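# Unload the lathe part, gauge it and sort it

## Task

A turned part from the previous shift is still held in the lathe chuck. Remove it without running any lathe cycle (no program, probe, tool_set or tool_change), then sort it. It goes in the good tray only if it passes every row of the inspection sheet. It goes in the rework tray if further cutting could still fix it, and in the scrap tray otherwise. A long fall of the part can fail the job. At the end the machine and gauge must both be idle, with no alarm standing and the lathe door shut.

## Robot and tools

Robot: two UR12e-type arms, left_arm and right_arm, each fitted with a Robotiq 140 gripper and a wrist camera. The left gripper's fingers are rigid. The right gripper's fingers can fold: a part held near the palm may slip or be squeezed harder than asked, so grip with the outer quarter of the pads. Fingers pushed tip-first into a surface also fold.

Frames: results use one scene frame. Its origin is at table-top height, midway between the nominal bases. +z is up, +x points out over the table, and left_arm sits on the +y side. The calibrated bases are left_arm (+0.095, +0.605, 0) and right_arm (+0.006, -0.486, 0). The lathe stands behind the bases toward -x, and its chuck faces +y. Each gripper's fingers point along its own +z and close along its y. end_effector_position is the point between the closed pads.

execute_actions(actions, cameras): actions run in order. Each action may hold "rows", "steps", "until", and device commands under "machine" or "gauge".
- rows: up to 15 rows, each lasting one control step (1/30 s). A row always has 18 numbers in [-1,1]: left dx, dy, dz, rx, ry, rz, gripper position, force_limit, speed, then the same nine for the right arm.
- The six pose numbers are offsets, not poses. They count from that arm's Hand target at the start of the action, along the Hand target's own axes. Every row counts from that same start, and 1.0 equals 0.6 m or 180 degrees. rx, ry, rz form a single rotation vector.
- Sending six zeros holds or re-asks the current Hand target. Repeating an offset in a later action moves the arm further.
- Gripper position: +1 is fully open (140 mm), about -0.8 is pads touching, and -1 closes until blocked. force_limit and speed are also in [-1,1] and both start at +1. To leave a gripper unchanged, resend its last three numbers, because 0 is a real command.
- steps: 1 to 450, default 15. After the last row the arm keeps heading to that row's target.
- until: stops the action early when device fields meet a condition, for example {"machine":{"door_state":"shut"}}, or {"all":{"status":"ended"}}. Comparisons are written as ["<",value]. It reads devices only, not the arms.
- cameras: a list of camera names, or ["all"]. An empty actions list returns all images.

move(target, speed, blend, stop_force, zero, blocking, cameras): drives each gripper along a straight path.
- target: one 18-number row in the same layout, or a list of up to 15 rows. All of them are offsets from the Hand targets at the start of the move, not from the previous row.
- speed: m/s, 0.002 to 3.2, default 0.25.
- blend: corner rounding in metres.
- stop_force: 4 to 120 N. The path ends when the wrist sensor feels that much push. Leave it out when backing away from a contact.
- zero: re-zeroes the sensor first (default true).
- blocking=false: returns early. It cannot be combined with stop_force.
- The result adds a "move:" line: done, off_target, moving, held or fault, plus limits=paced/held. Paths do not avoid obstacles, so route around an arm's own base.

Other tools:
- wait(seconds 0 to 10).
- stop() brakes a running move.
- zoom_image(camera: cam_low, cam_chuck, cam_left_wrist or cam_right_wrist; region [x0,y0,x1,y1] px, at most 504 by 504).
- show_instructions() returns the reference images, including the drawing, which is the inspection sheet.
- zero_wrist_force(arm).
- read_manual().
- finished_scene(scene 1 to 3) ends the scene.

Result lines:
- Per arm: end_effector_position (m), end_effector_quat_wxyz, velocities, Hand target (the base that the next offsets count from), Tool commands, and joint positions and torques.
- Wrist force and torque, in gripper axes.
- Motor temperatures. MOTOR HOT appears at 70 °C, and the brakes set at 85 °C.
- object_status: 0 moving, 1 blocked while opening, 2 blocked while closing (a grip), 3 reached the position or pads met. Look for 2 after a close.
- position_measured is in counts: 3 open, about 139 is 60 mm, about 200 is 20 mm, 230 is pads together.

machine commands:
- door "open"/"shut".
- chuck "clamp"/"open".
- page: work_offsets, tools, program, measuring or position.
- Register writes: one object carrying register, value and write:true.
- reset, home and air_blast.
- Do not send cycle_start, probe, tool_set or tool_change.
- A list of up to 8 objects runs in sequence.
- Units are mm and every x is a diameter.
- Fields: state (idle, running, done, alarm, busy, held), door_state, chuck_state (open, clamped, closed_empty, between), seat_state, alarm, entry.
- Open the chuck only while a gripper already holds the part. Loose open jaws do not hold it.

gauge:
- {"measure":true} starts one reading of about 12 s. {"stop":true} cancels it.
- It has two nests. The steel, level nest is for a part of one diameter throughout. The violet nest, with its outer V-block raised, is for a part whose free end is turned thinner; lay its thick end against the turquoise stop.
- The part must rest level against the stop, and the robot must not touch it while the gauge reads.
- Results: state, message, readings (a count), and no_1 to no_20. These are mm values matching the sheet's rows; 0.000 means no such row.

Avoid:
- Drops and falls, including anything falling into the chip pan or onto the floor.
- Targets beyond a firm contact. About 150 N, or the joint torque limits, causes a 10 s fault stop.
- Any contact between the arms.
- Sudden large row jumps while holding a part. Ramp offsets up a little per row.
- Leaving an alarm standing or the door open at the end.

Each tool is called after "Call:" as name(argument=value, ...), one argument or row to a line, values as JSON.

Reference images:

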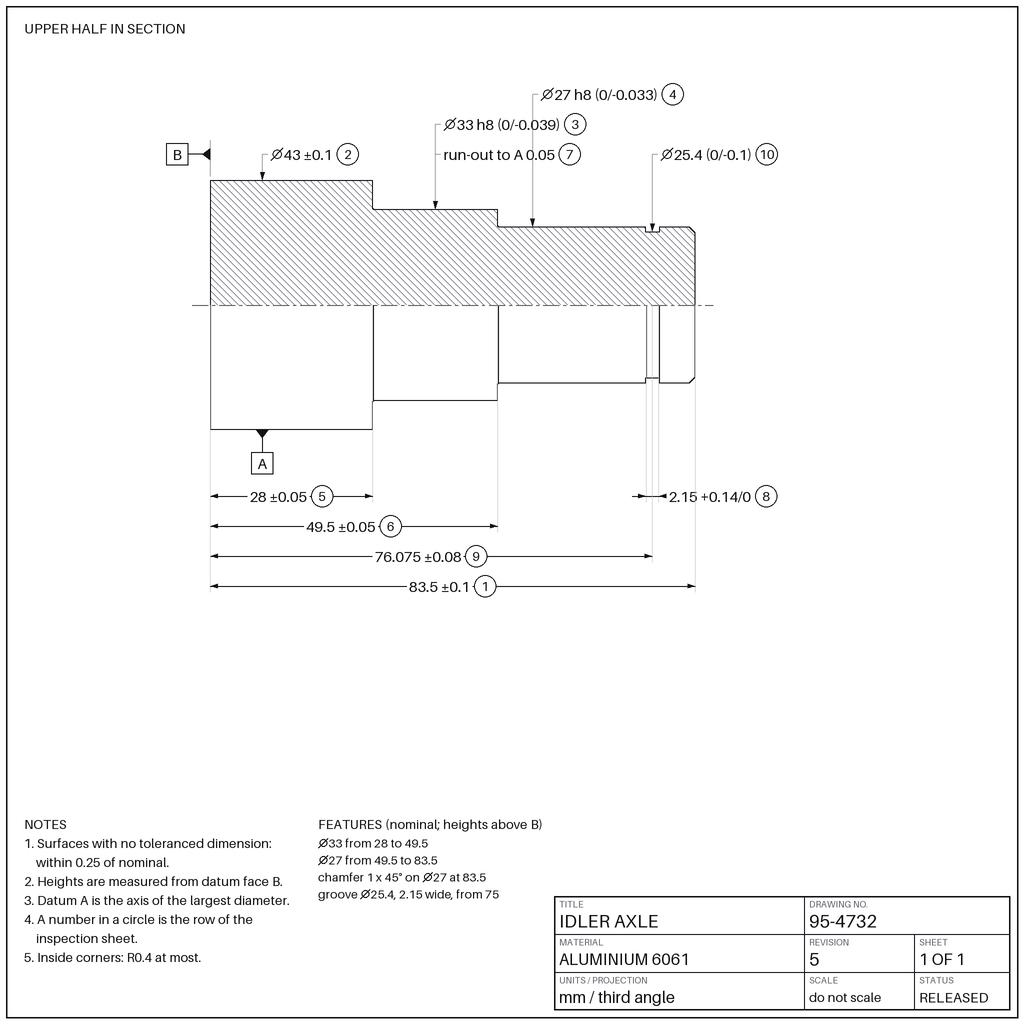

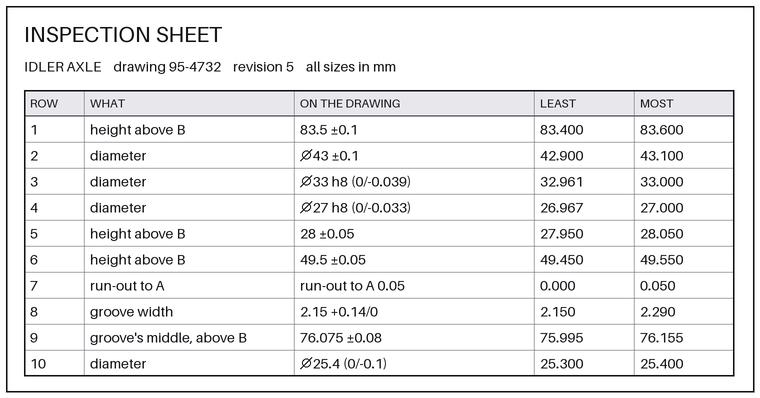

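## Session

Call:
execute_actions(
  actions=[
    {"machine":{"door":"open"},"steps":90},
  ],
  cameras=["all"],
)

Scene clock: 3.20 s.
left_arm: end_effector_position=(+1.1852, +0.5473, +0.2647) position_measured=3 object_status=3 end_effector_quat_wxyz=(-0.230, +0.584, +0.729, +0.273) | right_arm: end_effector_position=(+1.0329, -1.3335, +0.3275) position_measured=3 object_status=3 end_effector_quat_wxyz=(-0.164, +0.859, +0.084, +0.478)
Joint positions: left_arm=[-0.397 -0.778 0.865 -1.3 -0.921 0.821] | right_arm=[-1.087 -0.531 0.559 -1.761 -0.519 1.991]
Joint torques (N m): left_arm=[0.83 -122.31 -53.1 -2.96 1.8 0.38] | right_arm=[2.43 -128.52 -54.93 -5.49 2.86 0.22]
Motor temperatures (°C): left_arm=[41 32 33 40 41 38] | right_arm=[38 29 29 37 37 31]
Wrist force (N): left_arm=[-0.3 0.0 0.1] | right_arm=[-0.8 -0.5 0.0]
Wrist torque (N m): left_arm=[0.00 0.07 0.00] | right_arm=[-0.12 0.19 0.00]
Wrist force, peak (N): left_arm=[-0.4 -0.1 0.4] | right_arm=[-0.4 -0.9 -0.5]
Hand target: left_arm +1.1852, +0.5473, +0.2647; -0.230, +0.584, +0.729, +0.273 | right_arm +1.0329, -1.3335, +0.3275; -0.164, +0.859, +0.084, +0.478
Tool commands: left_gripper/position=+1.0 left_gripper/force_limit=+1.0 left_gripper/speed=+1.0 right_gripper/position=+1.0 right_gripper/force_limit=+1.0 right_gripper/speed=+1.0
machine.work_offsets: g54_z=+96.079 g55_z=+0.000
machine: state=done door_state=open chuck_state=clamped seat_state=home door_answer=taken chuck_answer=taken page=work_offsets entry=no_entry entries=0 alarm=no_alarm queue=done queue_left=0
gauge: readings=0
camera_calibration:
cam_left_wrist: T_world_to_cam=[[0.977766, 0.168993, 0.12416, -1.27296], [0.203812, -0.905157, -0.373029, 0.355511], [0.0493448, 0.39004, -0.919475, 0.152735], [0, 0, 0, 1]] pos_world=[1.16466, 0.477343, 0.431103]
cam_right_wrist: T_world_to_cam=[[0.278506, -0.941675, -0.188899, -1.48048], [-0.766716, -0.0995359, -0.634224, 0.863895], [0.57843, 0.321467, -0.749718, 0.258813], [0, 0, 0, 1]] pos_world=[0.924978, -1.39134, 0.462278]

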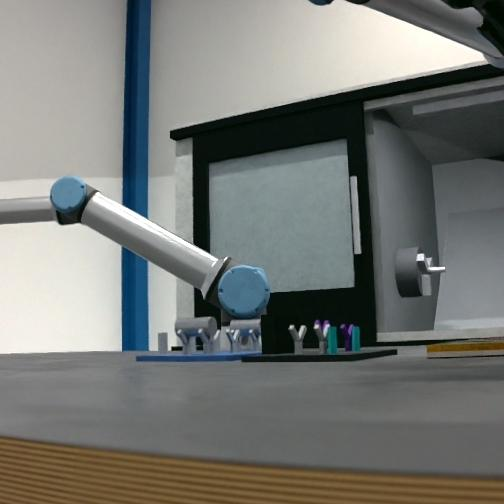

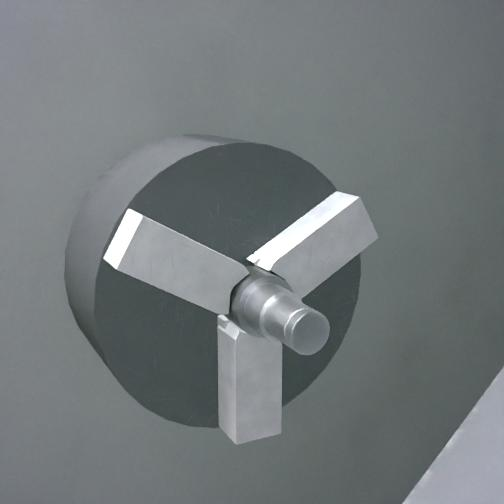

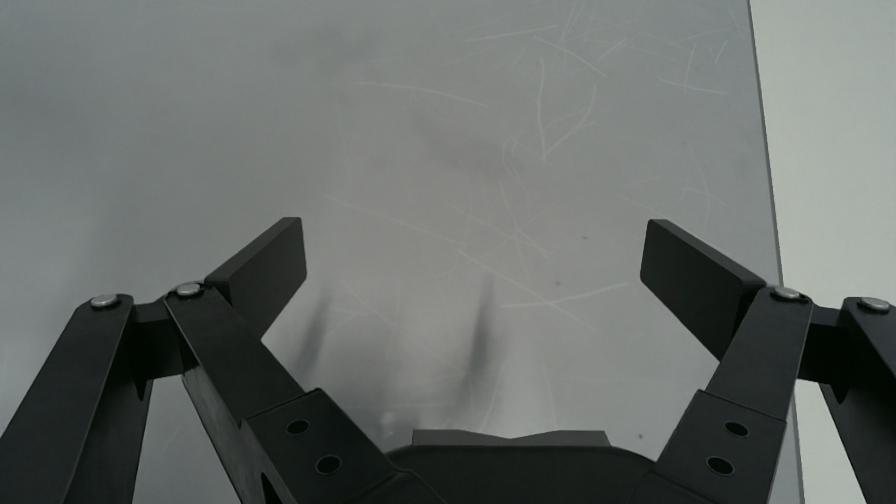

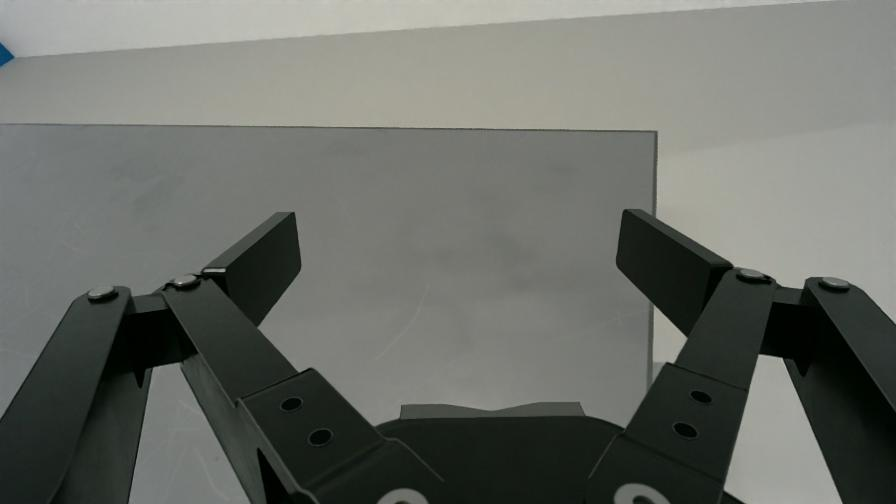

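Call:
move(
  target=[-0.032,-0.892,-0.485,0.0198,-0.232,0.0668,1,1,1,0,0,0,0,0,0,1,1,1],
  speed=0.35,
)

Call:
move(
  target=[-0.332,-0.952,-0.033,0,0,0,1,1,1,0,0,0,0,0,0,1,1,1],
  speed=0.35,
)

Call:
move(
  target=[
    [0.067,-0.5,0.033,0,0,0,1,1,1,0,0,0,0,0,0,1,1,1],
    [-0.033,-1.0,0.192,0.5,0,0,1,1,1,0,0,0,0,0,0,1,1,1],
  ],
  speed=0.3,
  blend=[0.05,0],
  cameras=["cam_left_wrist","cam_low"],
)

Scene clock: 33.70 s.
left_arm: end_effector_position=(+0.6713, +0.2496, +0.3999) position_measured=3 object_status=3 end_effector_quat_wxyz=(+0.000, +0.707, +0.707, +0.000) | right_arm: end_effector_position=(+1.0329, -1.3335, +0.3275) position_measured=3 object_status=3 end_effector_quat_wxyz=(-0.164, +0.859, +0.084, +0.478)
Joint positions: left_arm=[-0.801 -1.628 1.72 -1.662 -1.571 0.758] | right_arm=[-1.087 -0.531 0.559 -1.761 -0.519 1.991]
Joint torques (N m): left_arm=[-17.61 -59.07 -40.43 -6.72 -4.21 -1.84] | right_arm=[2.8 -127.95 -56.29 -5.56 2.64 0.03]
Wrist force (N): left_arm=[0.9 0.0 0.5] | right_arm=[-0.6 0.3 -0.2]
Wrist torque (N m): left_arm=[0.01 -0.01 0.28] | right_arm=[0.07 0.13 0.00]
Wrist force, peak (N): left_arm=[-0.5 2.1 1.7] | right_arm=[-0.6 -0.8 0.7]
Hand target: left_arm +0.6710, +0.2495, +0.4000; +0.000, +0.707, +0.707, +0.000 | right_arm +1.0329, -1.3335, +0.3275; -0.164, +0.859, +0.084, +0.478
Off the commanded pose: left_arm 0.000 m, 0 deg | right_arm 0.000 m, 0 deg.
machine.work_offsets: g54_z=+96.079 g55_z=+0.000
machine: state=done door_state=open chuck_state=clamped seat_state=home door_answer=taken chuck_answer=taken page=work_offsets entry=no_entry entries=0 alarm=no_alarm queue=done queue_left=0
gauge: readings=0
move: done

Scene clock: 36.30 s.
left_arm: end_effector_position=(+0.0999, +0.0507, +0.4199) position_measured=3 object_status=3 end_effector_quat_wxyz=(+0.000, +0.707, +0.707, +0.000) | right_arm: end_effector_position=(+1.0329, -1.3335, +0.3275) position_measured=3 object_status=3 end_effector_quat_wxyz=(-0.164, +0.859, +0.084, +0.478)
Joint positions: left_arm=[-1.871 -1.844 1.862 -1.589 -1.571 -0.311] | right_arm=[-1.087 -0.531 0.559 -1.761 -0.519 1.991]
Joint torques (N m): left_arm=[-15.6 -17.52 -66.39 -6.81 3.82 -2.19] | right_arm=[3.51 -127.62 -56.82 -5.58 2.55 0.38]
Wrist force (N): left_arm=[0.3 -0.1 0.7] | right_arm=[-0.4 -0.3 0.3]
Wrist torque (N m): left_arm=[0.03 0.08 0.38] | right_arm=[-0.06 0.10 0.01]
Wrist force, peak (N): left_arm=[1.7 2.2 0.9] | right_arm=[-0.3 -1.0 0.6]
Hand target: left_arm +0.0997, +0.0506, +0.4199; +0.000, +0.707, +0.707, +0.000 | right_arm +1.0329, -1.3335, +0.3275; -0.164, +0.859, +0.084, +0.478
Off the commanded pose: left_arm 0.000 m, 0 deg | right_arm 0.000 m, 0 deg.
machine.work_offsets: g54_z=+96.079 g55_z=+0.000
machine: state=done door_state=open chuck_state=clamped seat_state=home door_answer=taken chuck_answer=taken page=work_offsets entry=no_entry entries=0 alarm=no_alarm queue=done queue_left=0
gauge: readings=0
move: done

Scene clock: 41.03 s.
left_arm: end_effector_position=(-0.5003, +0.0310, +0.3047) position_measured=3 object_status=3 end_effector_quat_wxyz=(+0.500, -0.500, -0.500, +0.500) | right_arm: end_effector_position=(+1.0329, -1.3335, +0.3275) position_measured=3 object_status=3 end_effector_quat_wxyz=(-0.164, +0.859, +0.084, +0.478)
Joint positions: left_arm=[-2.258 -0.985 2.074 -4.23 -2.443 -1.57] | right_arm=[-1.087 -0.531 0.559 -1.761 -0.519 1.991]
Joint torques (N m): left_arm=[-13.56 -66.72 -37.65 -4.44 3.42 -1.57] | right_arm=[4.71 -128.95 -56.14 -5.42 2.72 0.13]
Wrist force (N): left_arm=[0.3 2.0 -1.5] | right_arm=[-0.5 -0.2 0.2]
Wrist torque (N m): left_arm=[0.18 0.54 0.44] | right_arm=[-0.05 0.11 0.00]
Wrist force, peak (N): left_arm=[-0.4 2.4 -1.0] | right_arm=[-1.1 -0.2 0.2]
Hand target: left_arm -0.5003, +0.0310, +0.3047; +0.500, -0.500, -0.500, +0.500 | right_arm +1.0329, -1.3335, +0.3275; -0.164, +0.859, +0.084, +0.478
Off the commanded pose: left_arm 0.000 m, 0 deg | right_arm 0.000 m, 0 deg.
machine.work_offsets: g54_z=+96.079 g55_z=+0.000
machine: state=done door_state=open chuck_state=clamped seat_state=home door_answer=taken chuck_answer=taken page=work_offsets entry=no_entry entries=0 alarm=no_alarm queue=done queue_left=0
gauge: readings=0
move: done
camera_calibration:
cam_left_wrist: T_world_to_cam=[[-0.0038359, -0.00363338, -0.999986, 0.314138], [0.327438, -0.94487, 0.00217709, 0.195536], [-0.944865, -0.327425, 0.00481413, -0.282721], [0, 0, 0, 1]] pos_world=[-0.329954, 0.0933277, 0.315069]
Images, in order (width x height): cam_low 504x504, cam_left_wrist 896x504.

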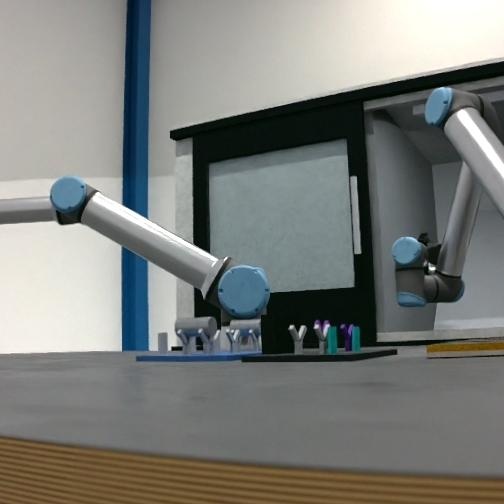

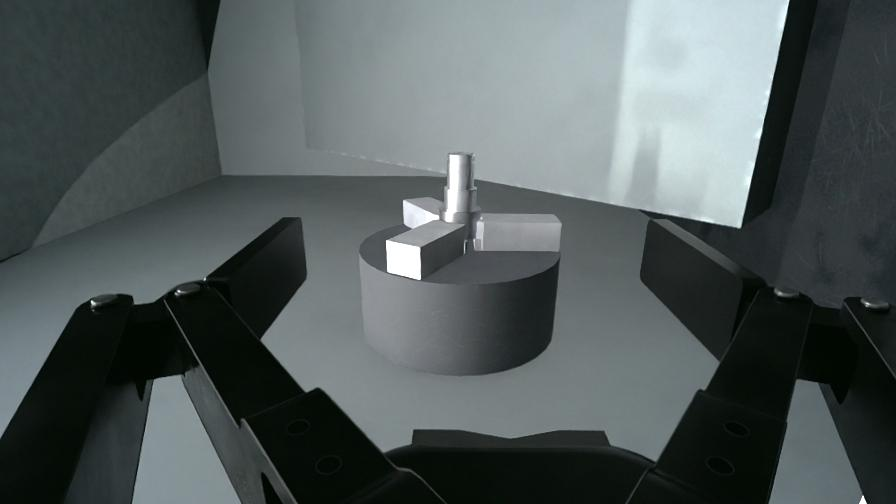

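Call:
move(
  target=[-0.0583,0,0.4695,0,0,0,1,1,1,0,0,0,0,0,0,1,1,1],
  speed=0.12,
  cameras=["cam_left_wrist","cam_chuck"],
)

Call:
zoom_image(
  camera="cam_left_wrist",
  region=[330, 130, 620, 430],
)

Scene clock: 63.13 s.
left_arm: end_effector_position=(-0.7818, -0.0038, +0.3047) position_measured=3 object_status=3 end_effector_quat_wxyz=(+0.500, -0.500, -0.500, +0.500) | right_arm: end_effector_position=(+1.0329, -1.3335, +0.3275) position_measured=3 object_status=3 end_effector_quat_wxyz=(-0.164, +0.859, +0.084, +0.478)
Joint positions: left_arm=[-2.498 -0.805 1.676 -4.013 -2.203 -1.57] | right_arm=[-1.087 -0.531 0.559 -1.761 -0.519 1.991]
Joint torques (N m): left_arm=[-13.74 -91.9 -47.8 0.51 3.92 -0.85] | right_arm=[3.81 -125.91 -57.51 -5.72 2.71 0.45]
Wrist force (N): left_arm=[-0.2 1.6 -1.0] | right_arm=[-0.4 -0.2 0.1]
Wrist torque (N m): left_arm=[0.10 0.60 0.38] | right_arm=[-0.04 0.09 -0.01]
Wrist force, peak (N): left_arm=[0.2 1.8 -2.7] | right_arm=[-0.9 -0.5 0.9]
Hand target: left_arm -0.7821, -0.0038, +0.3047; +0.500, -0.500, -0.500, +0.500 | right_arm +1.0329, -1.3335, +0.3275; -0.164, +0.859, +0.084, +0.478
Off the commanded pose: left_arm 0.000 m, 0 deg | right_arm 0.000 m, 0 deg.
machine.work_offsets: g54_z=+96.079 g55_z=+0.000
machine: state=done door_state=open chuck_state=clamped seat_state=home door_answer=taken chuck_answer=taken page=work_offsets entry=no_entry entries=0 alarm=no_alarm queue=done queue_left=0
gauge: readings=0
move: done
camera_calibration:
cam_left_wrist: T_world_to_cam=[[-0.00415147, -0.00363948, -0.999985, 0.312639], [0.327527, -0.94484, 0.00207904, 0.254912], [-0.944833, -0.327513, 0.0051145, -0.560164], [0, 0, 0, 1]] pos_world=[-0.611454, 0.0585276, 0.314969]
Images, in order (width x height): cam_chuck 504x504, cam_left_wrist 896x504.

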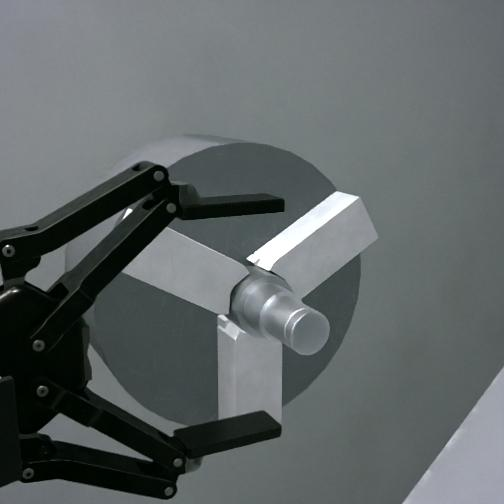

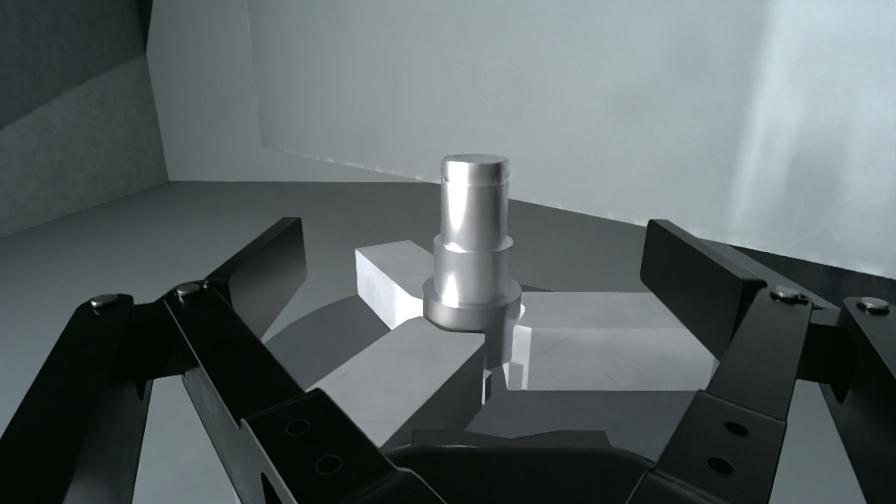

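Scaled by 1.680 from the camera's 896x504 image, which has a finer 1280x720 frame.

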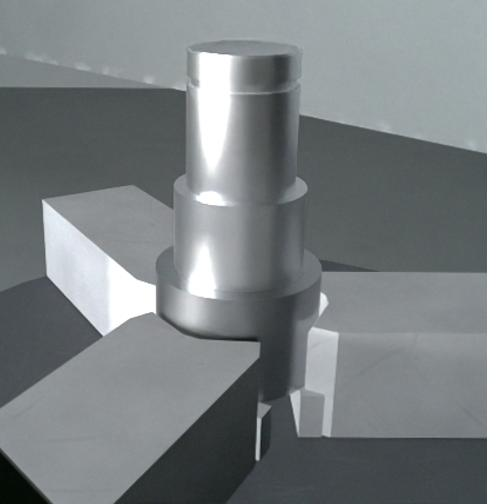

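Call:
execute_actions(
  actions=[
    {"rows":[[0,-0.001,0,0,0,0,1,1,1,0,0,0,0,0,0,1,1,1]],"steps":15},
    {"rows":[[0,0,0,0,0,0,-1,-1,-1,0,0,0,0,0,0,1,1,1]],"steps":165},
  ],
  cameras=["cam_left_wrist"],
)

Scene clock: 82.50 s.
left_arm: end_effector_position=(-0.7821, -0.0038, +0.3053) position_measured=180 object_status=2 end_effector_quat_wxyz=(+0.500, -0.500, -0.500, +0.500) | right_arm: end_effector_position=(+1.0329, -1.3335, +0.3275) position_measured=3 object_status=3 end_effector_quat_wxyz=(-0.164, +0.859, +0.084, +0.478)
Joint positions: left_arm=[-2.498 -0.805 1.676 -4.012 -2.203 -1.57] | right_arm=[-1.087 -0.531 0.559 -1.761 -0.519 1.991]
Joint torques (N m): left_arm=[-15.88 -113.13 -43.6 -6.55 2.67 2.55] | right_arm=[2.58 -124.14 -57.75 -5.79 2.7 0.06]
Wrist force (N): left_arm=[-0.1 10.4 -11.6] | right_arm=[-0.3 -0.2 -0.4]
Wrist torque (N m): left_arm=[-0.30 0.59 0.38] | right_arm=[-0.04 0.08 0.00]
Wrist force, peak (N): left_arm=[0.1 11.2 -11.5] | right_arm=[-0.8 -0.5 0.8]
Hand target: left_arm -0.7821, -0.0038, +0.3053; +0.500, -0.500, -0.500, +0.500 | right_arm +1.0329, -1.3335, +0.3275; -0.164, +0.859, +0.084, +0.478
Off the commanded pose: left_arm 0.000 m, 0 deg | right_arm 0.000 m, 0 deg.
machine.work_offsets: g54_z=+96.079 g55_z=+0.000
machine: state=done door_state=open chuck_state=clamped seat_state=home door_answer=taken chuck_answer=taken page=work_offsets entry=no_entry entries=0 alarm=no_alarm queue=done queue_left=0
gauge: readings=0
camera_calibration:
cam_left_wrist: T_world_to_cam=[[-0.00415147, -0.00363948, -0.999985, 0.313237], [0.327527, -0.94484, 0.00207904, 0.254882], [-0.944833, -0.327513, 0.0051145, -0.560389], [0, 0, 0, 1]] pos_world=[-0.611654, 0.0584276, 0.315569]
Images, in order (width x height): cam_left_wrist 896x504.

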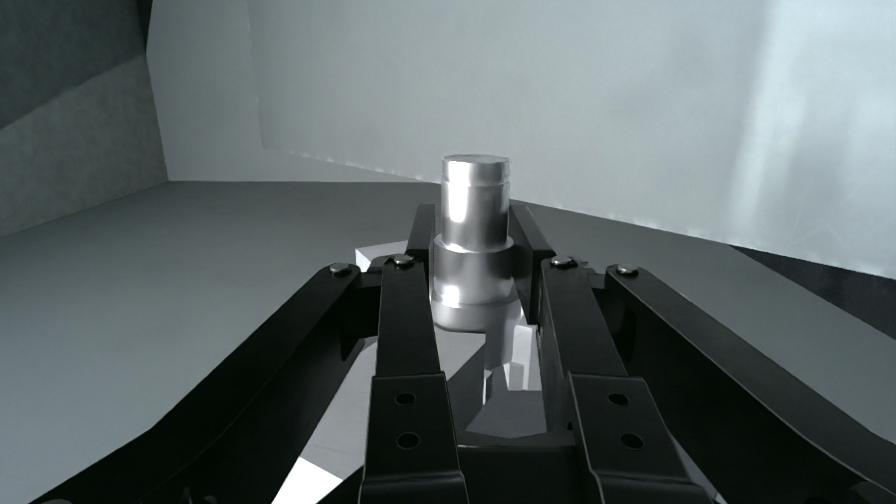

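Call:
execute_actions(
  actions=[
    {"rows":[[0,0.0011,0,0,0,0,-1,-1,-1,0,0,0,0,0,0,1,1,1]],"steps":15},
    {"rows":[[0,0,0,0,0,0,-0.98,0,-1,0,0,0,0,0,0,1,1,1]],"steps":50},
  ],
)

Scene clock: 89.17 s.
left_arm: end_effector_position=(-0.7821, -0.0038, +0.3047) position_measured=182 object_status=2 end_effector_quat_wxyz=(+0.500, -0.500, -0.500, +0.500) | right_arm: end_effector_position=(+1.0329, -1.3335, +0.3275) position_measured=3 object_status=3 end_effector_quat_wxyz=(-0.164, +0.859, +0.084, +0.478)
Joint positions: left_arm=[-2.498 -0.805 1.676 -4.013 -2.203 -1.57] | right_arm=[-1.087 -0.531 0.559 -1.761 -0.519 1.991]
Joint torques (N m): left_arm=[-14.71 -82.13 -33.87 4.01 1.88 2.33] | right_arm=[3.29 -124.68 -58.06 -5.76 2.6 0.17]
Wrist force (N): left_arm=[0.9 -4.4 -23.3] | right_arm=[-0.7 -0.3 0.3]
Wrist torque (N m): left_arm=[-0.10 0.34 0.46] | right_arm=[-0.07 0.15 0.00]
Wrist force, peak (N): left_arm=[1.1 -4.3 -23.7] | right_arm=[-1.0 -0.4 0.2]
Hand target: left_arm -0.7821, -0.0038, +0.3047; +0.500, -0.500, -0.500, +0.500 | right_arm +1.0329, -1.3335, +0.3275; -0.164, +0.859, +0.084, +0.478
Off the commanded pose: left_arm 0.000 m, 0 deg | right_arm 0.000 m, 0 deg.
machine.work_offsets: g54_z=+96.079 g55_z=+0.000
machine: state=done door_state=open chuck_state=clamped seat_state=home door_answer=taken chuck_answer=taken page=work_offsets entry=no_entry entries=0 alarm=no_alarm queue=done queue_left=0
gauge: readings=0

Call:
execute_actions(
  actions=[
    {"rows":[[0,-0.0004,-0.0004,0,0,0,-0.98,0,-1,0,0,0,0,0,0,1,1,1]],"steps":15},
    {"machine":{"chuck":"open"},"rows":[[0,0,0,0,0,0,-0.98,0,-1,0,0,0,0,0,0,1,1,1]],"steps":90,"until":{"machine":{"chuck_state":"open"}}},
  ],
)

Call:
move(
  target=[
    [0.15,0,0,0,0,0,-0.98,0,-1,0,0,0,0,0,0,1,1,1],
    [0.16,0,-0.55,0,0,0,-0.98,0,-1,0,0,0,0,0,0,1,1,1],
  ],
  speed=[0.06,0.25],
  blend=[0.01,0],
  cameras=["cam_left_wrist"],
)

Scene clock: 98.13 s.
left_arm: end_effector_position=(-0.7818, -0.0038, +0.3049) position_measured=182 object_status=2 end_effector_quat_wxyz=(+0.500, -0.500, -0.500, +0.500) | right_arm: end_effector_position=(+1.0329, -1.3335, +0.3275) position_measured=3 object_status=3 end_effector_quat_wxyz=(-0.164, +0.859, +0.084, +0.478)
Joint positions: left_arm=[-2.498 -0.805 1.676 -4.013 -2.203 -1.57] | right_arm=[-1.087 -0.531 0.559 -1.761 -0.519 1.991]
Joint torques (N m): left_arm=[10.25 -112.17 -32.71 -5.61 -3.36 2.07] | right_arm=[2.56 -124.78 -58.87 -5.84 2.73 0.25]
Wrist force (N): left_arm=[0.4 3.2 -1.4] | right_arm=[-0.5 -0.3 0.3]
Wrist torque (N m): left_arm=[-0.10 0.46 0.34] | right_arm=[-0.07 0.11 0.00]
Wrist force, peak (N): left_arm=[1.0 -4.6 -23.7] | right_arm=[-0.7 -0.7 0.1]
Hand target: left_arm -0.7818, -0.0038, +0.3049; +0.500, -0.500, -0.500, +0.500 | right_arm +1.0329, -1.3335, +0.3275; -0.164, +0.859, +0.084, +0.478
Off the commanded pose: left_arm 0.000 m, 0 deg | right_arm 0.000 m, 0 deg.
machine.work_offsets: g54_z=+96.079 g55_z=+0.000
machine: state=idle door_state=open chuck_state=open seat_state=home door_answer=taken chuck_answer=taken page=work_offsets entry=no_entry entries=0 alarm=no_alarm queue=running queue_left=0
gauge: readings=0

Scene clock: 101.70 s.
left_arm: end_effector_position=(-0.4521, +0.0920, +0.3048) position_measured=182 object_status=2 end_effector_quat_wxyz=(+0.500, -0.500, -0.500, +0.500) | right_arm: end_effector_position=(+1.0329, -1.3335, +0.3275) position_measured=3 object_status=3 end_effector_quat_wxyz=(-0.164, +0.859, +0.084, +0.478)
Joint positions: left_arm=[-2.263 -1.051 2.225 -4.316 -2.438 -1.57] | right_arm=[-1.087 -0.531 0.559 -1.761 -0.519 1.991]
Joint torques (N m): left_arm=[20.98 -82.35 -10.55 -4.3 -4.64 -2.46] | right_arm=[1.53 -123.19 -58.69 -5.76 2.75 0.06]
Wrist force (N): left_arm=[0.7 3.4 -1.4] | right_arm=[-0.6 -0.1 -0.1]
Wrist torque (N m): left_arm=[-0.13 0.43 0.36] | right_arm=[-0.02 0.14 0.00]
Wrist force, peak (N): left_arm=[0.8 3.6 -3.3] | right_arm=[-0.9 -0.1 0.4]
Hand target: left_arm -0.4518, +0.0920, +0.3048; +0.500, -0.500, -0.500, +0.500 | right_arm +1.0329, -1.3335, +0.3275; -0.164, +0.859, +0.084, +0.478
Off the commanded pose: left_arm 0.000 m, 0 deg | right_arm 0.000 m, 0 deg.
machine.work_offsets: g54_z=+96.079 g55_z=+0.000
machine: state=idle door_state=open chuck_state=open seat_state=open door_answer=taken chuck_answer=taken page=work_offsets entry=no_entry entries=0 alarm=no_alarm queue=done queue_left=0
gauge: readings=0
move: done
camera_calibration:
cam_left_wrist: T_world_to_cam=[[-0.00415147, -0.00363948, -0.999985, 0.314556], [0.327527, -0.94484, 0.00207904, 0.237409], [-0.944833, -0.327513, 0.0051145, -0.217183], [0, 0, 0, 1]] pos_world=[-0.281654, 0.154328, 0.315169]
Images, in order (width x height): cam_left_wrist 896x504.

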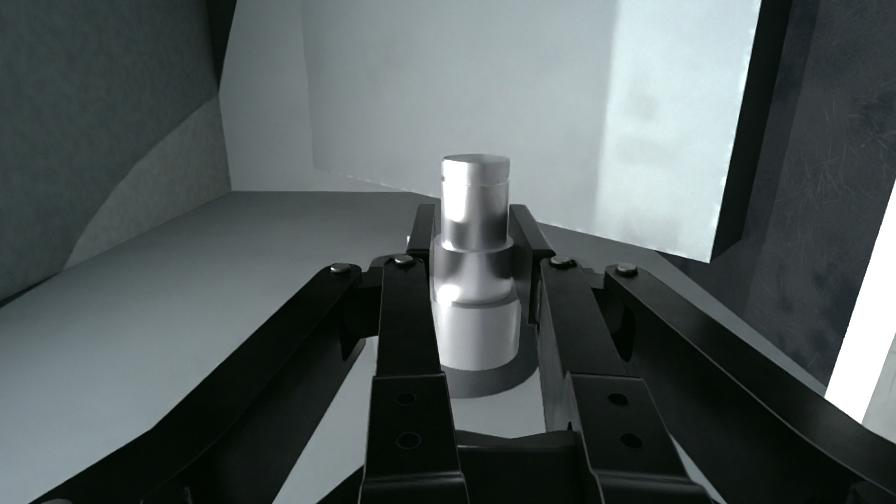

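Call:
move(
  target=[
    [0,-0.16,-0.42,-0.5,0,0,-0.98,0,-1,0,0,0,0,0,0,1,1,1],
    [-0.137,-0.19,-0.995,-0.385,-0.385,-0.385,-0.98,0,-1,0,0,0,0,0,0,1,1,1],
  ],
  speed=0.35,
  blend=[0.06,0],
)

Call:
execute_actions(
  actions=[
    {"machine":{"door":"shut"},"steps":1},
  ],
)

Call:
move(
  target=[-0.667,0,0.25,0,0,-0.51,-0.98,0,-1,0,0,0,0,0,0,1,1,1],
  speed=0.35,
  cameras=["cam_left_wrist","cam_low"],
)

Call:
zoom_image(
  camera="cam_left_wrist",
  region=[200, 20, 600, 320],
)

Call:
zoom_image(
  camera="cam_low",
  region=[270, 230, 390, 370],
)

Scene clock: 125.70 s.
left_arm: end_effector_position=(+0.1450, +0.0096, +0.4189) position_measured=182 object_status=2 end_effector_quat_wxyz=(+0.000, +0.000, +1.000, +0.000) | right_arm: end_effector_position=(+1.0329, -1.3335, +0.3275) position_measured=3 object_status=3 end_effector_quat_wxyz=(-0.164, +0.859, +0.084, +0.478)
Joint positions: left_arm=[-1.772 -1.768 1.806 -1.61 -1.57 -1.783] | right_arm=[-1.087 -0.531 0.559 -1.761 -0.519 1.991]
Joint torques (N m): left_arm=[21.42 -29.31 -68.42 -1.78 3.86 -1.95] | right_arm=[3.64 -122.12 -59.95 -6.04 2.54 0.23]
Wrist force (N): left_arm=[1.1 0.2 2.6] | right_arm=[-0.6 -0.4 0.5]
Wrist torque (N m): left_arm=[0.07 0.00 0.41] | right_arm=[-0.09 0.14 0.00]
Wrist force, peak (N): left_arm=[1.0 4.8 1.1] | right_arm=[-0.9 0.0 0.8]
Hand target: left_arm +0.1452, +0.0096, +0.4189; +0.000, +0.000, +1.000, +0.000 | right_arm +1.0329, -1.3335, +0.3275; -0.164, +0.859, +0.084, +0.478
Off the commanded pose: left_arm 0.000 m, 0 deg | right_arm 0.000 m, 0 deg.
machine.work_offsets: g54_z=+96.079 g55_z=+0.000
machine: state=idle door_state=open chuck_state=open seat_state=open door_answer=taken chuck_answer=taken page=work_offsets entry=no_entry entries=0 alarm=no_alarm queue=done queue_left=0
gauge: readings=0
move: done

Scene clock: 125.93 s.
left_arm: end_effector_position=(+0.1452, +0.0096, +0.4189) position_measured=182 object_status=2 end_effector_quat_wxyz=(+0.000, +0.000, +1.000, +0.000) | right_arm: end_effector_position=(+1.0329, -1.3335, +0.3275) position_measured=3 object_status=3 end_effector_quat_wxyz=(-0.164, +0.859, +0.084, +0.478)
Joint positions: left_arm=[-1.772 -1.768 1.806 -1.61 -1.57 -1.783] | right_arm=[-1.087 -0.531 0.559 -1.761 -0.519 1.991]
Joint torques (N m): left_arm=[18.07 -25.95 -68.84 -1.86 3.63 -2.29] | right_arm=[4.39 -124.35 -59.37 -6.05 2.8 0.03]
Wrist force (N): left_arm=[1.3 0.0 2.4] | right_arm=[-0.4 -0.4 0.0]
Wrist torque (N m): left_arm=[0.03 -0.05 0.41] | right_arm=[-0.09 0.07 0.00]
Wrist force, peak (N): left_arm=[1.5 0.0 2.9] | right_arm=[-0.5 -0.3 -0.5]
Hand target: left_arm +0.1452, +0.0096, +0.4189; +0.000, +0.000, +1.000, +0.000 | right_arm +1.0329, -1.3335, +0.3275; -0.164, +0.859, +0.084, +0.478
Tool commands: left_gripper/position=-0.98 left_gripper/force_limit=+0.0 left_gripper/speed=-1.0 right_gripper/position=+1.0 right_gripper/force_limit=+1.0 right_gripper/speed=+1.0
Off the commanded pose: left_arm 0.000 m, 0 deg | right_arm 0.000 m, 0 deg.
machine.work_offsets: g54_z=+96.079 g55_z=+0.000
machine: state=idle door_state=between chuck_state=open seat_state=open door_answer=taken chuck_answer=taken page=work_offsets entry=no_entry entries=0 alarm=no_alarm queue=running queue_left=0
gauge: readings=0

Scene clock: 129.00 s.
left_arm: end_effector_position=(+0.5453, +0.0094, +0.2691) position_measured=182 object_status=2 end_effector_quat_wxyz=(+0.000, +0.718, -0.696, +0.000) | right_arm: end_effector_position=(+1.0329, -1.3335, +0.3275) position_measured=3 object_status=3 end_effector_quat_wxyz=(-0.164, +0.859, +0.084, +0.478)
Joint positions: left_arm=[-1.148 -1.467 1.789 -1.893 -1.571 -2.761] | right_arm=[-1.087 -0.531 0.559 -1.761 -0.519 1.991]
Joint torques (N m): left_arm=[16.6 -54.13 -66.28 -7.17 3.8 -1.93] | right_arm=[2.61 -121.88 -59.62 -5.95 2.47 0.24]
Wrist force (N): left_arm=[1.3 -0.5 2.8] | right_arm=[-0.3 0.4 -0.3]
Wrist torque (N m): left_arm=[-0.06 -0.11 0.38] | right_arm=[0.08 0.06 0.00]
Wrist force, peak (N): left_arm=[1.1 -2.0 3.2] | right_arm=[-1.1 -0.4 -0.1]
Hand target: left_arm +0.5454, +0.0094, +0.2691; +0.000, +0.718, -0.696, +0.000 | right_arm +1.0329, -1.3335, +0.3275; -0.164, +0.859, +0.084, +0.478
Off the commanded pose: left_arm 0.000 m, 0 deg | right_arm 0.000 m, 0 deg.
machine.work_offsets: g54_z=+96.079 g55_z=+0.000
machine: state=idle door_state=shut chuck_state=open seat_state=open door_answer=taken chuck_answer=taken page=work_offsets entry=no_entry entries=0 alarm=no_alarm queue=done queue_left=0
gauge: readings=0
move: done
camera_calibration:
cam_left_wrist: T_world_to_cam=[[-0.999605, -0.0277305, -0.00452371, 0.557691], [-0.0276824, 0.944449, 0.32749, -0.0789308], [-0.00480904, 0.327486, -0.944844, 0.435177], [0, 0, 0, 1]] pos_world=[0.557379, -0.0525033, 0.439547]
Images, in order (width x height): cam_low 504x504, cam_left_wrist 896x504.

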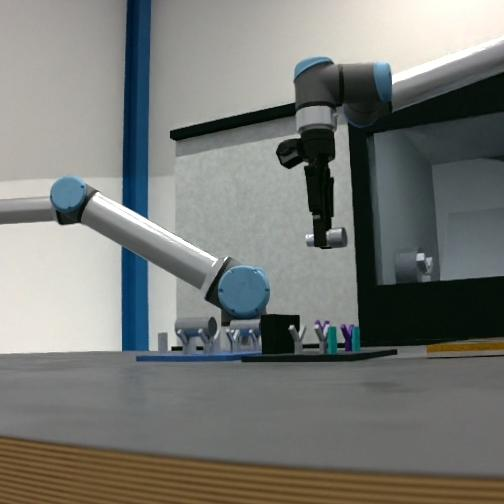

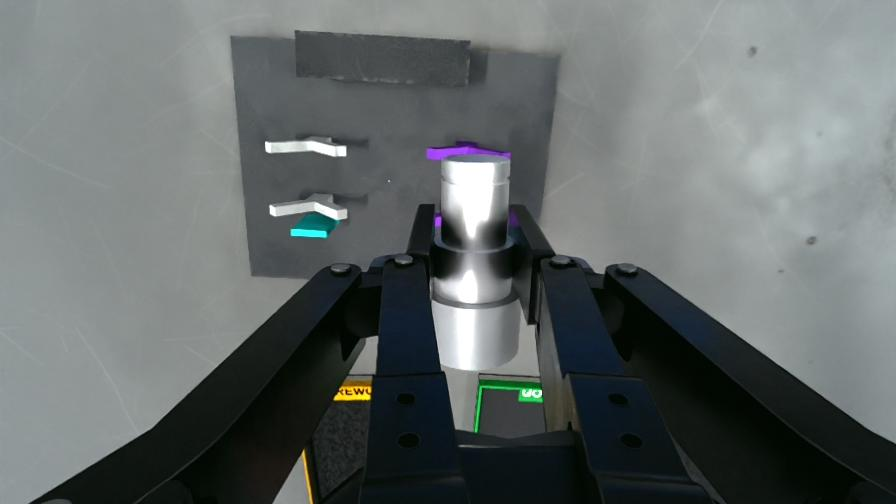

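Scaled by 1.260 from the camera's 896x504 image, which has a finer 1280x720 frame.

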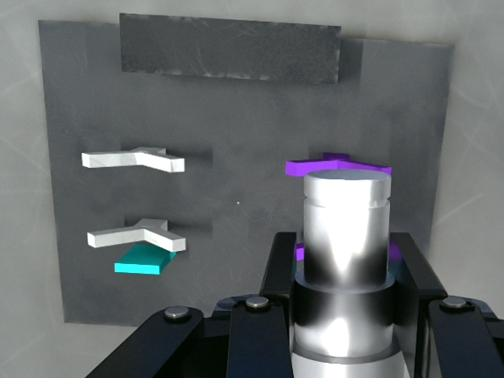

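Scaled by 3.600 from the camera's 504x504 image, which has a finer 720x720 frame.

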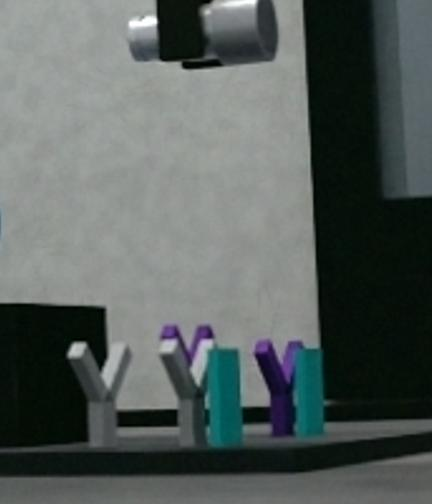

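Call:
move(
  target=[-0.0137,0.005,0.265,0,0,0.0159,-0.98,0,-1,0,0,0,0,0,0,1,1,1],
  speed=0.15,
  cameras=["cam_left_wrist","cam_low"],
)

Call:
zoom_image(
  camera="cam_left_wrist",
  region=[380, 140, 580, 400],
)

Call:
zoom_image(
  camera="cam_low",
  region=[270, 270, 390, 370],
)

Scene clock: 171.63 s.
left_arm: end_effector_position=(+0.5422, +0.0175, +0.1103) position_measured=182 object_status=2 end_effector_quat_wxyz=(+0.000, +0.700, -0.714, +0.000) | right_arm: end_effector_position=(+1.0329, -1.3335, +0.3275) position_measured=3 object_status=3 end_effector_quat_wxyz=(-0.164, +0.859, +0.084, +0.478)
Joint positions: left_arm=[-1.147 -1.358 1.971 -2.184 -1.571 -2.711] | right_arm=[-1.087 -0.531 0.559 -1.761 -0.519 1.991]
Joint torques (N m): left_arm=[18.38 -58.36 -35.04 -7.2 3.16 2.75] | right_arm=[1.98 -119.54 -61.63 -5.93 2.98 0.39]
Wrist force (N): left_arm=[1.2 -0.2 2.5] | right_arm=[-0.1 0.0 -0.3]
Wrist torque (N m): left_arm=[-0.01 -0.02 0.12] | right_arm=[0.01 0.02 0.01]
Wrist force, peak (N): left_arm=[0.9 0.0 4.2] | right_arm=[-1.2 -0.4 0.6]
Hand target: left_arm +0.5422, +0.0175, +0.1101; +0.000, +0.700, -0.714, +0.000 | right_arm +1.0329, -1.3335, +0.3275; -0.164, +0.859, +0.084, +0.478
Off the commanded pose: left_arm 0.000 m, 0 deg | right_arm 0.000 m, 0 deg.
machine.work_offsets: g54_z=+96.079 g55_z=+0.000
machine: state=idle door_state=shut chuck_state=open seat_state=open door_answer=taken chuck_answer=taken page=work_offsets entry=no_entry entries=0 alarm=no_alarm queue=done queue_left=0
gauge: readings=0
move: done
camera_calibration:
cam_left_wrist: T_world_to_cam=[[-0.999759, 0.021483, -0.0045291, 0.553469], [0.0188141, 0.944622, 0.327621, -0.0597722], [0.0113166, 0.327457, -0.944798, 0.273664], [0, 0, 0, 1]] pos_world=[0.551363, -0.0450411, 0.280647]
Images, in order (width x height): cam_low 504x504, cam_left_wrist 896x504.

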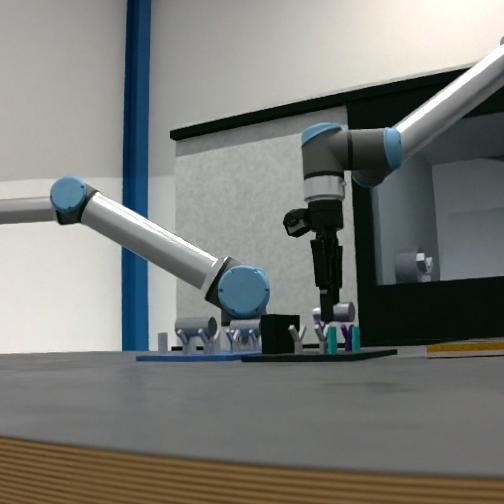

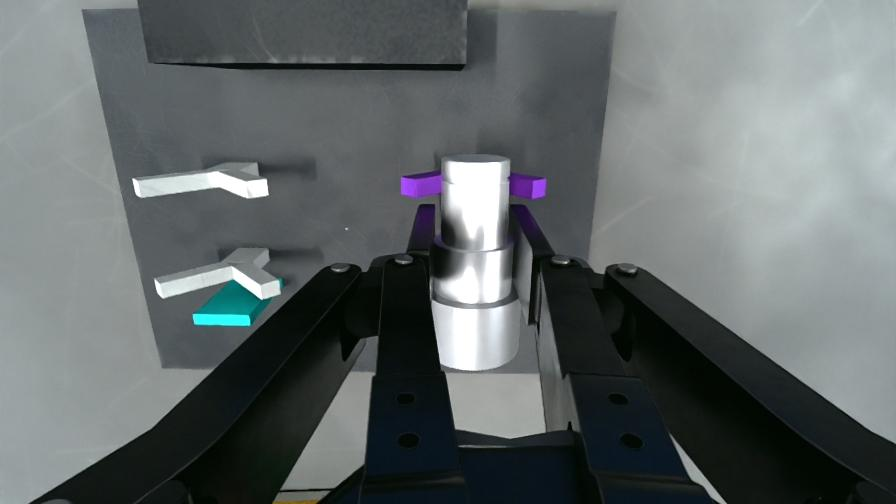

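Scaled by 1.938 from the camera's 896x504 image, which has a finer 1280x720 frame.

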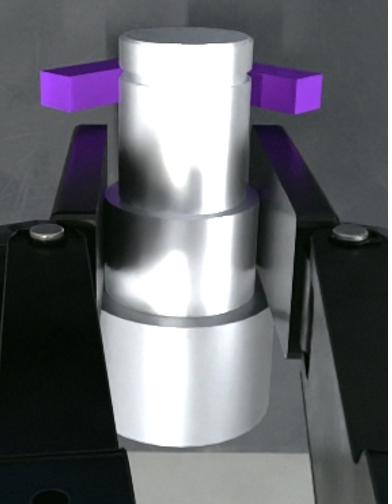

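Scaled by 4.200 from the camera's 504x504 image, which has a finer 720x720 frame.

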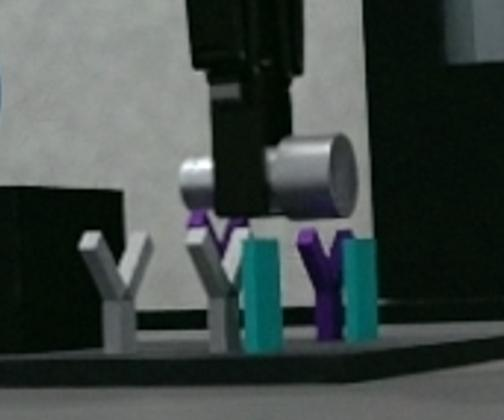

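Call:
move(
  target=[
    [0.0025,-0.0005,0.01,0,0,0,-0.98,0,-1,0,0,0,0,0,0,1,1,1],
    [0.0025,-0.0005,0.05,0,0,0,-0.98,0,-1,0,0,0,0,0,0,1,1,1],
  ],
  speed=0.012,
  stop_force=6,
  cameras=["cam_left_wrist","cam_low"],
)

Call:
zoom_image(
  camera="cam_low",
  region=[270, 270, 390, 370],
)

Scene clock: 184.83 s.
left_arm: end_effector_position=(+0.5425, +0.0160, +0.0904) position_measured=182 object_status=2 end_effector_quat_wxyz=(+0.000, +0.700, -0.714, +0.000) | right_arm: end_effector_position=(+1.0329, -1.3335, +0.3275) position_measured=3 object_status=3 end_effector_quat_wxyz=(-0.164, +0.859, +0.084, +0.478)
Joint positions: left_arm=[-1.148 -1.335 1.984 -2.221 -1.571 -2.711] | right_arm=[-1.087 -0.531 0.559 -1.761 -0.519 1.991]
Joint torques (N m): left_arm=[-12.56 -76.3 -57.56 -2.36 -1.66 -1.92] | right_arm=[2.98 -121.3 -61.64 -6 2.77 0.14]
Wrist force (N): left_arm=[-2.1 3.0 -4.0] | right_arm=[-0.5 -0.5 0.3]
Wrist torque (N m): left_arm=[0.30 -0.02 0.21] | right_arm=[-0.12 0.11 0.00]
Wrist force, peak (N): left_arm=[-14.4 9.5 -28.8] | right_arm=[-0.8 -0.5 0.5]
Hand target: left_arm +0.5425, +0.0160, +0.0904; +0.000, +0.700, -0.714, +0.000 (not the last commanded pose) | right_arm +1.0329, -1.3335, +0.3275; -0.164, +0.859, +0.084, +0.478
Off the commanded pose: left_arm 0.010 m, 0 deg | right_arm 0.000 m, 0 deg.
machine.work_offsets: g54_z=+96.079 g55_z=+0.000
machine: state=idle door_state=shut chuck_state=open seat_state=open door_answer=taken chuck_answer=taken page=work_offsets entry=no_entry entries=0 alarm=no_alarm queue=done queue_left=0
gauge: readings=0
move: contact (left_arm); path passed 1 of 2 targets
camera_calibration:
cam_left_wrist: T_world_to_cam=[[-0.999757, 0.0215773, -0.00449579, 0.553606], [0.018914, 0.94462, 0.327621, -0.0519274], [0.011316, 0.327457, -0.944798, 0.255446], [0, 0, 0, 1]] pos_world=[0.551563, -0.0465412, 0.260847]
Images, in order (width x height): cam_low 504x504, cam_left_wrist 896x504.

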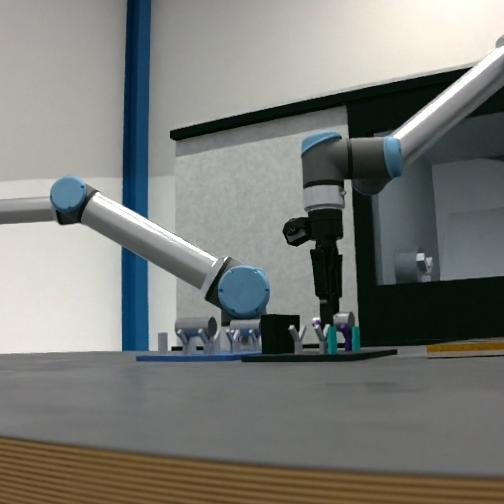

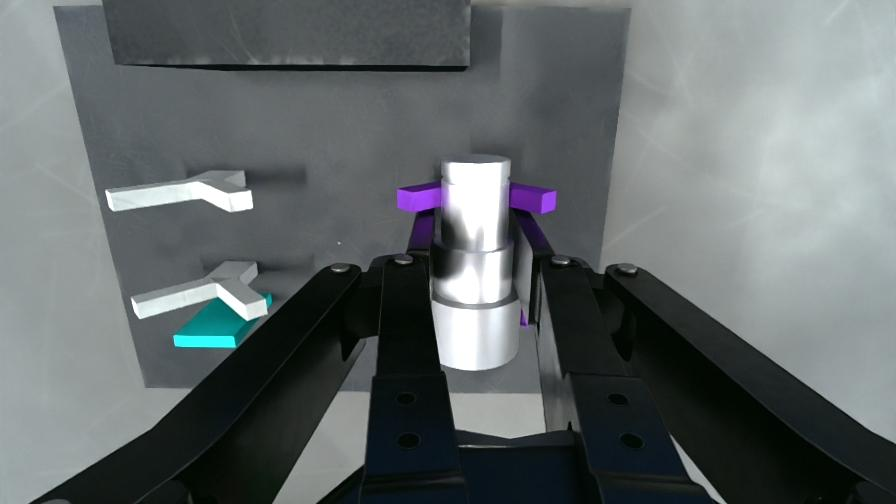

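Scaled by 4.200 from the camera's 504x504 image, which has a finer 720x720 frame.

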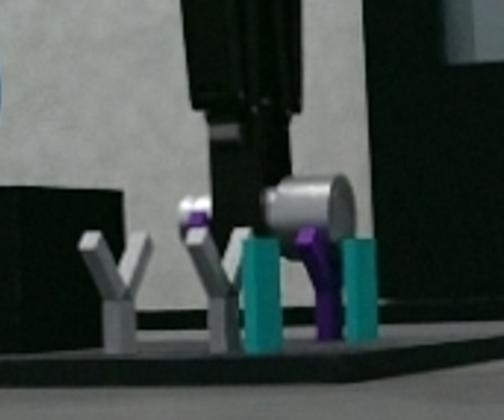

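Call:
move(
  target=[-0.02,0,0,0,0,0,-0.98,0,-1,0,0,0,0,0,0,1,1,1],
  speed=0.005,
  stop_force=9,
)

Scene clock: 195.37 s.
left_arm: end_effector_position=(+0.5426, +0.0212, +0.0904) position_measured=182 object_status=2 end_effector_quat_wxyz=(+0.000, +0.700, -0.714, +0.000) | right_arm: end_effector_position=(+1.0329, -1.3335, +0.3275) position_measured=3 object_status=3 end_effector_quat_wxyz=(-0.164, +0.859, +0.084, +0.478)
Joint positions: left_arm=[-1.145 -1.341 1.992 -2.222 -1.571 -2.708] | right_arm=[-1.087 -0.531 0.559 -1.761 -0.519 1.991]
Joint torques (N m): left_arm=[-2.77 -55.99 -53.81 -0.23 3.64 -1.98] | right_arm=[3.31 -118.28 -61.37 -6.3 2.75 0.18]
Wrist force (N): left_arm=[8.3 4.1 0.9] | right_arm=[-0.4 -0.5 -0.2]
Wrist torque (N m): left_arm=[0.25 0.06 0.08] | right_arm=[-0.10 0.09 0.00]
Wrist force, peak (N): left_arm=[11.0 4.0 0.6] | right_arm=[-0.7 -0.7 -0.4]
Hand target: left_arm +0.5426, +0.0211, +0.0904; +0.000, +0.700, -0.714, +0.000 (not the last commanded pose) | right_arm +1.0329, -1.3335, +0.3275; -0.164, +0.859, +0.084, +0.478
Off the commanded pose: left_arm 0.007 m, 0 deg | right_arm 0.000 m, 0 deg.
machine.work_offsets: g54_z=+96.079 g55_z=+0.000
machine: state=idle door_state=shut chuck_state=open seat_state=open door_answer=taken chuck_answer=taken page=work_offsets entry=no_entry entries=0 alarm=no_alarm queue=done queue_left=0
gauge: readings=0
move: contact (left_arm)

Call:
execute_actions(
  actions=[
    {"rows":[[0,0,0,0,0,0,0,0,-1,0,0,0,0,0,0,1,1,1]],"steps":60},
    {"gauge":{"measure":true},"steps":420,"until":{"gauge":{"readings":[">=",1]}}},
  ],
  cameras=["cam_left_wrist"],
)

Scene clock: 214.70 s.
left_arm: end_effector_position=(+0.5426, +0.0211, +0.0904) position_measured=129 object_status=3 end_effector_quat_wxyz=(+0.000, +0.700, -0.714, +0.000) | right_arm: end_effector_position=(+1.0329, -1.3335, +0.3275) position_measured=3 object_status=3 end_effector_quat_wxyz=(-0.164, +0.859, +0.084, +0.478)
Joint positions: left_arm=[-1.145 -1.341 1.992 -2.222 -1.571 -2.708] | right_arm=[-1.087 -0.531 0.559 -1.761 -0.519 1.991]
Joint torques (N m): left_arm=[-4.82 -70.51 -50.31 -5.44 -4.03 -2.18] | right_arm=[3.36 -119.3 -61.49 -6.42 2.76 0.24]
Wrist force (N): left_arm=[1.2 1.2 0.1] | right_arm=[-0.2 -0.4 -0.2]
Wrist torque (N m): left_arm=[0.30 -0.07 0.11] | right_arm=[-0.08 0.04 0.00]
Wrist force, peak (N): left_arm=[8.7 4.1 1.3] | right_arm=[-1.3 0.0 0.2]
Hand target: left_arm +0.5426, +0.0211, +0.0904; +0.000, +0.700, -0.714, +0.000 | right_arm +1.0329, -1.3335, +0.3275; -0.164, +0.859, +0.084, +0.478
Off the commanded pose: left_arm 0.000 m, 0 deg | right_arm 0.000 m, 0 deg.
machine.work_offsets: g54_z=+96.079 g55_z=+0.000
machine: state=idle door_state=shut chuck_state=open seat_state=open door_answer=taken chuck_answer=taken page=work_offsets entry=no_entry entries=0 alarm=no_alarm queue=done queue_left=0
gauge: message=started readings=1 no_1=83.472 no_2=42.982 no_3=33.327 no_4=27.328 no_5=27.999 no_6=49.500 no_7=0.004 no_8=2.218 no_9=76.080 no_10=25.353
camera_calibration:
cam_left_wrist: T_world_to_cam=[[-0.999759, 0.0214837, -0.00453059, 0.5536], [0.0188156, 0.944664, 0.3275, -0.0567536], [0.0113158, 0.327336, -0.94484, 0.253748], [0, 0, 0, 1]] pos_world=[0.551663, -0.0413413, 0.260847]
Images, in order (width x height): cam_left_wrist 896x504.

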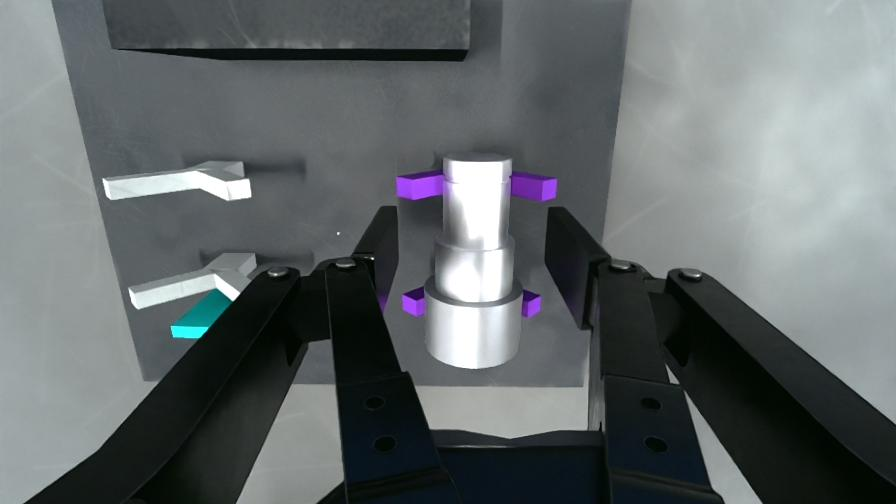

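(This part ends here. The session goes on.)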